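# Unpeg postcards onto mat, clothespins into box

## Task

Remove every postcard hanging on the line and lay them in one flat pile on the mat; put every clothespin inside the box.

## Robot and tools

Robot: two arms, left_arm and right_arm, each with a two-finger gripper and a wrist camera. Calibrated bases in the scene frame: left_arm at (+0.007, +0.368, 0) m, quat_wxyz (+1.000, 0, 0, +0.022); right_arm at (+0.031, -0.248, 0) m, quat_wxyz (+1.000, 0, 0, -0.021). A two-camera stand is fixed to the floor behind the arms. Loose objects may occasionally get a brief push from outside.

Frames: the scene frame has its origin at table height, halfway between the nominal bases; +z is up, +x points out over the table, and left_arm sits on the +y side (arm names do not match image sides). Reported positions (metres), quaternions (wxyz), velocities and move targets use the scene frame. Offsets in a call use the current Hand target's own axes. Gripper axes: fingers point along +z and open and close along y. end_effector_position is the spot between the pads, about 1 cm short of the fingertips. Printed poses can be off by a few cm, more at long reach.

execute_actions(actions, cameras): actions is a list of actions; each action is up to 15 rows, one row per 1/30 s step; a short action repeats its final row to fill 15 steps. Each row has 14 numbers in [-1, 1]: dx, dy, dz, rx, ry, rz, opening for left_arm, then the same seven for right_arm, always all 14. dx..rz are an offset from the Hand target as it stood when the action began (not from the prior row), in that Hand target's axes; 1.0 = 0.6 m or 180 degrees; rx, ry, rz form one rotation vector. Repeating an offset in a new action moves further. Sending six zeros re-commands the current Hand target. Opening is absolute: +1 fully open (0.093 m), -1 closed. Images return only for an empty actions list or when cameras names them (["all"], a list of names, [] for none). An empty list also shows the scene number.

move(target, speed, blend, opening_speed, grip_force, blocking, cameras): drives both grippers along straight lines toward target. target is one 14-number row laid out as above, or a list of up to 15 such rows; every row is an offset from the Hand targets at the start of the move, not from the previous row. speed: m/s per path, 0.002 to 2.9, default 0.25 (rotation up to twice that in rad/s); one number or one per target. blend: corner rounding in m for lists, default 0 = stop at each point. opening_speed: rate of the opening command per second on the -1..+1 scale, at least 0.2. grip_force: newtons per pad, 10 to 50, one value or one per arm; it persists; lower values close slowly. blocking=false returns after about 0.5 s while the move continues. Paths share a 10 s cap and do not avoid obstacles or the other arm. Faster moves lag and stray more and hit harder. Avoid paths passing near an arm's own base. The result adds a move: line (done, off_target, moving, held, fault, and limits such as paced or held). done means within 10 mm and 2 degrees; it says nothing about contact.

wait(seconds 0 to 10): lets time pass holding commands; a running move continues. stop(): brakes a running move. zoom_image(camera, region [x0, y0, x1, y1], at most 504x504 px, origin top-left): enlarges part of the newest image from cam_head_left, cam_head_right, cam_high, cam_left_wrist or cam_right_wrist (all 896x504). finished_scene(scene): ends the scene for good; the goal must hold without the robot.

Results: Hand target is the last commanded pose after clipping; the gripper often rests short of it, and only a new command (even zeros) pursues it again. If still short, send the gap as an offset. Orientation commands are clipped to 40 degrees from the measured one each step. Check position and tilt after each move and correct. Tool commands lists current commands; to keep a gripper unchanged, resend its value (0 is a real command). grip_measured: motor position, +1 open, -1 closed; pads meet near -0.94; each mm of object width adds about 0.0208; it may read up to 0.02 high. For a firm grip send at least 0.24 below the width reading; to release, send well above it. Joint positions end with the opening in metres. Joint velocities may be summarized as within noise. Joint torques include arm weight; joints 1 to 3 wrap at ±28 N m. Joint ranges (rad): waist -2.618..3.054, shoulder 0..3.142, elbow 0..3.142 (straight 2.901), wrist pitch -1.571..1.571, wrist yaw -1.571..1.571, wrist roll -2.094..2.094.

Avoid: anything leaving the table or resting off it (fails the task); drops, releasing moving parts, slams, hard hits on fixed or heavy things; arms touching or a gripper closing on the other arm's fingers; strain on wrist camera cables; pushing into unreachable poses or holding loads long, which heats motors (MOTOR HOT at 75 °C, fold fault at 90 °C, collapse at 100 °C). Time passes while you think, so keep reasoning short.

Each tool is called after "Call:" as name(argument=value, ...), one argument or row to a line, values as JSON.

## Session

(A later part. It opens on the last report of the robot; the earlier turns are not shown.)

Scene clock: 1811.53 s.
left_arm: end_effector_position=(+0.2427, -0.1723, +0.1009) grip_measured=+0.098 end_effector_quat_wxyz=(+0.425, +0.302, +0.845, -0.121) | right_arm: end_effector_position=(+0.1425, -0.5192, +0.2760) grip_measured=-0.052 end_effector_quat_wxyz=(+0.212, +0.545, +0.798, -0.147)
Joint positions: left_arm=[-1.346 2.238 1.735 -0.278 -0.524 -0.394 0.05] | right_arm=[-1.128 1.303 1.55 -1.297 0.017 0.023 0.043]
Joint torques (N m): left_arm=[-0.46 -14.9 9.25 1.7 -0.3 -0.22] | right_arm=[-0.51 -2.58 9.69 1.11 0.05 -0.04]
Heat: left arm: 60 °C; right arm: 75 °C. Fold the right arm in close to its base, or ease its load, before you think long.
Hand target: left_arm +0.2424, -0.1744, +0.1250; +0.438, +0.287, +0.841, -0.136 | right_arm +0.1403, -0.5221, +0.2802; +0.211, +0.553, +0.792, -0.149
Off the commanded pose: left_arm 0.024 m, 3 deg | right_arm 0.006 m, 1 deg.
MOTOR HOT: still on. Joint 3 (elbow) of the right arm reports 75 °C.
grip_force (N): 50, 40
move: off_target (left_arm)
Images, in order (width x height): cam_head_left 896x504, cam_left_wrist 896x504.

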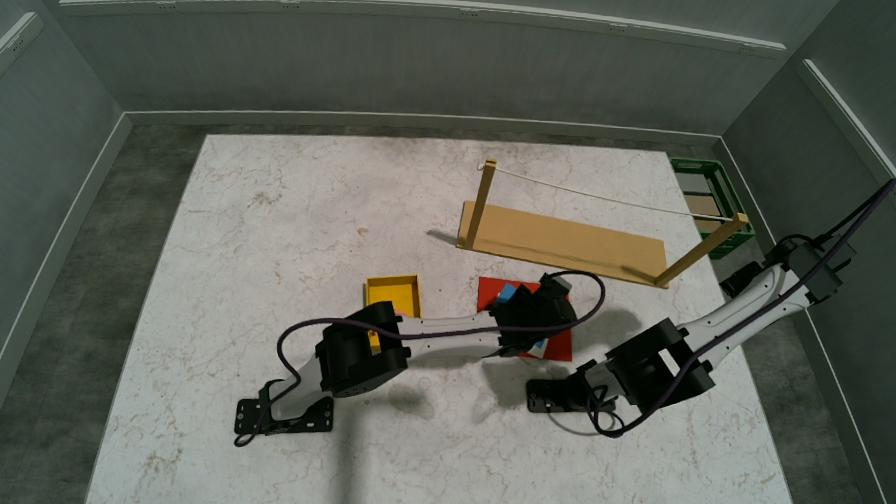

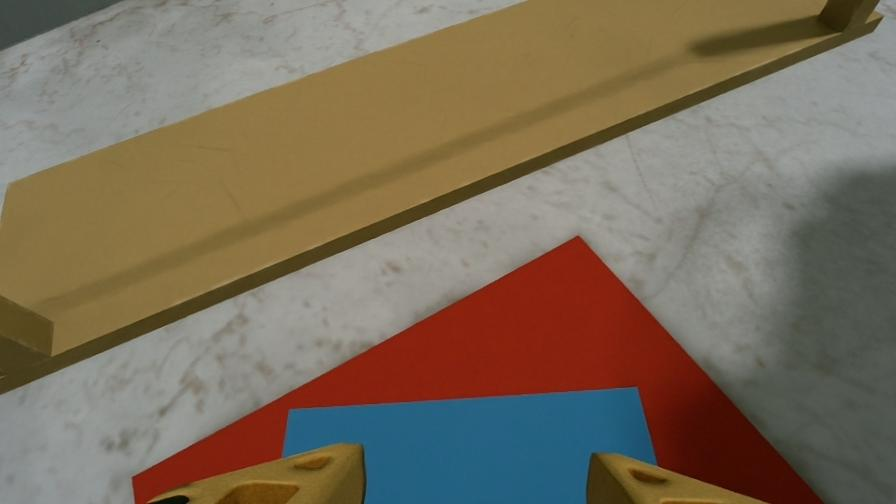

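Call:
move(
  target=[-0.0917,0.1948,-0.2661,0.136,-0.004,0.0965,0.1,0,0,0,0,0,0,-0.05],
  speed=0.2,
  cameras=["cam_head_left","cam_left_wrist","cam_high"],
)

Call:
zoom_image(
  camera="cam_head_left",
  region=[450, 260, 600, 370],
)

Call:
zoom_image(
  camera="cam_high",
  region=[340, 130, 490, 260],
)

Scene clock: 1818.40 s.
left_arm: end_effector_position=(+0.2343, -0.0248, +0.2523) grip_measured=+0.098 end_effector_quat_wxyz=(+0.379, +0.490, +0.748, -0.238) | right_arm: end_effector_position=(+0.1425, -0.5192, +0.2760) grip_measured=-0.052 end_effector_quat_wxyz=(+0.212, +0.545, +0.798, -0.147)
Joint positions: left_arm=[-1.049 1.53 1.371 -0.489 0.108 0.101 0.05] | right_arm=[-1.128 1.303 1.55 -1.297 0.017 0.023 0.043]
Joint torques (N m): left_arm=[0.09 -7.79 9.83 1.92 0.26 0.11] | right_arm=[-0.49 -2.58 9.73 1.1 0.05 -0.04]
Heat: left arm: 63 °C; right arm: 75 °C. Fold the right arm in close to its base, or ease its load, before you think long.
Hand target: left_arm +0.2326, -0.0246, +0.2650; +0.387, +0.495, +0.738, -0.245 | right_arm +0.1403, -0.5221, +0.2802; +0.211, +0.553, +0.792, -0.149
Off the commanded pose: left_arm 0.013 m, 2 deg | right_arm 0.006 m, 1 deg.
MOTOR HOT: still on. Joint 3 (elbow) of the right arm reports 75 °C.
grip_force (N): 50, 40
move: off_target (left_arm)
Images, in order (width x height): cam_head_left 896x504, cam_high 896x504, cam_left_wrist 896x504.

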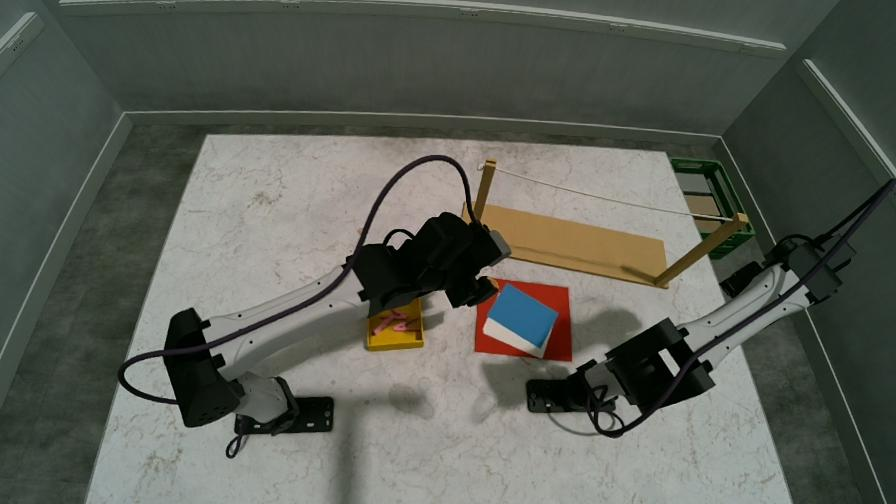

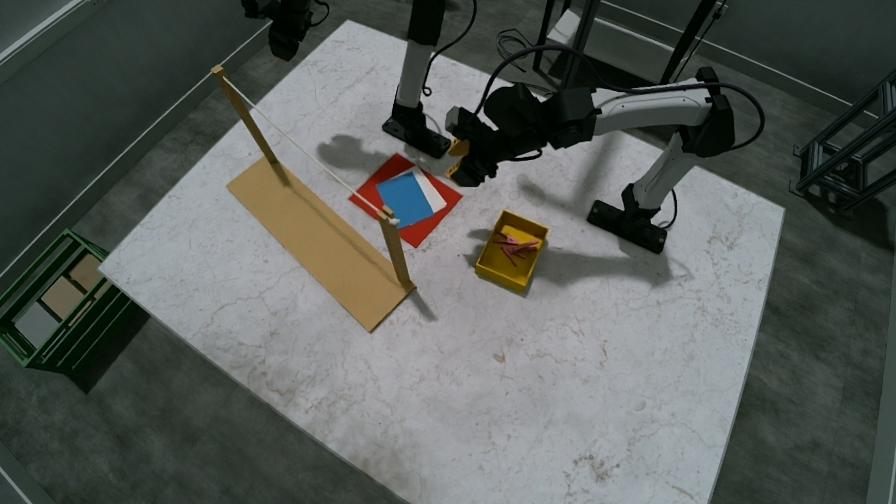

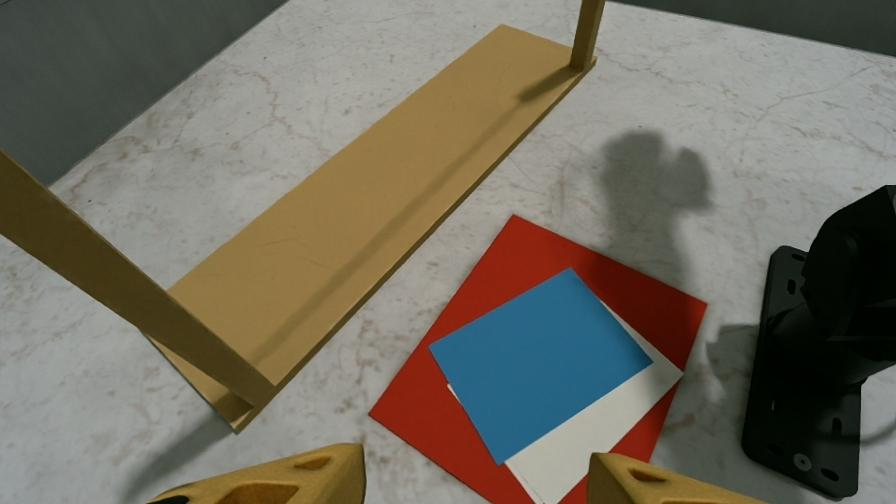

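Scaled by 3.360 from the camera's 896x504 image, which has a finer 1280x720 frame.

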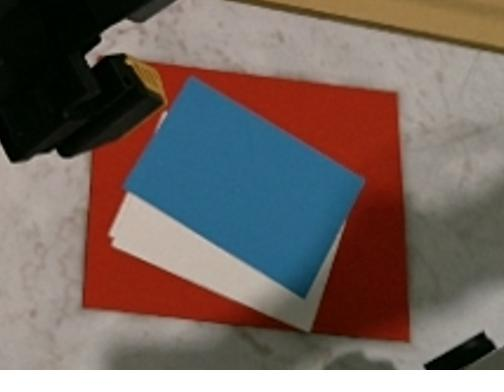

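Scaled by 3.360 from the camera's 896x504 image, which has a finer 1280x720 frame.

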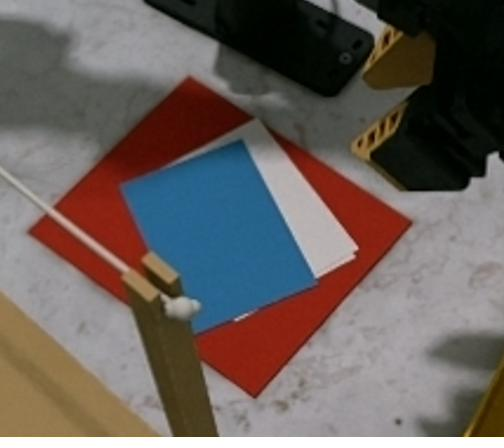

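Call:
zoom_image(
  camera="cam_high",
  region=[460, 195, 570, 305],
)

Scaled by 4.582 from the camera's 896x504 image, which has a finer 1280x720 frame.

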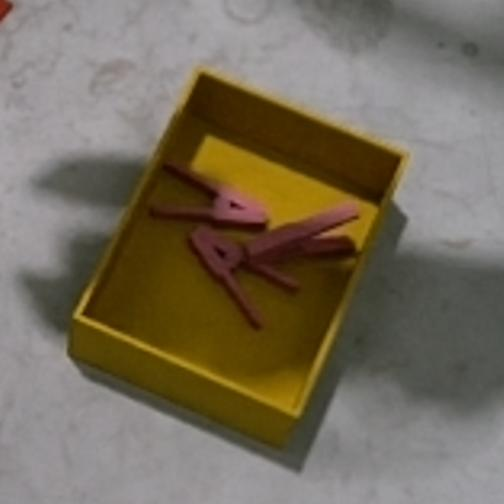

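Call:
finished_scene(
  scene=2,
)

The scene is finished: the task was done.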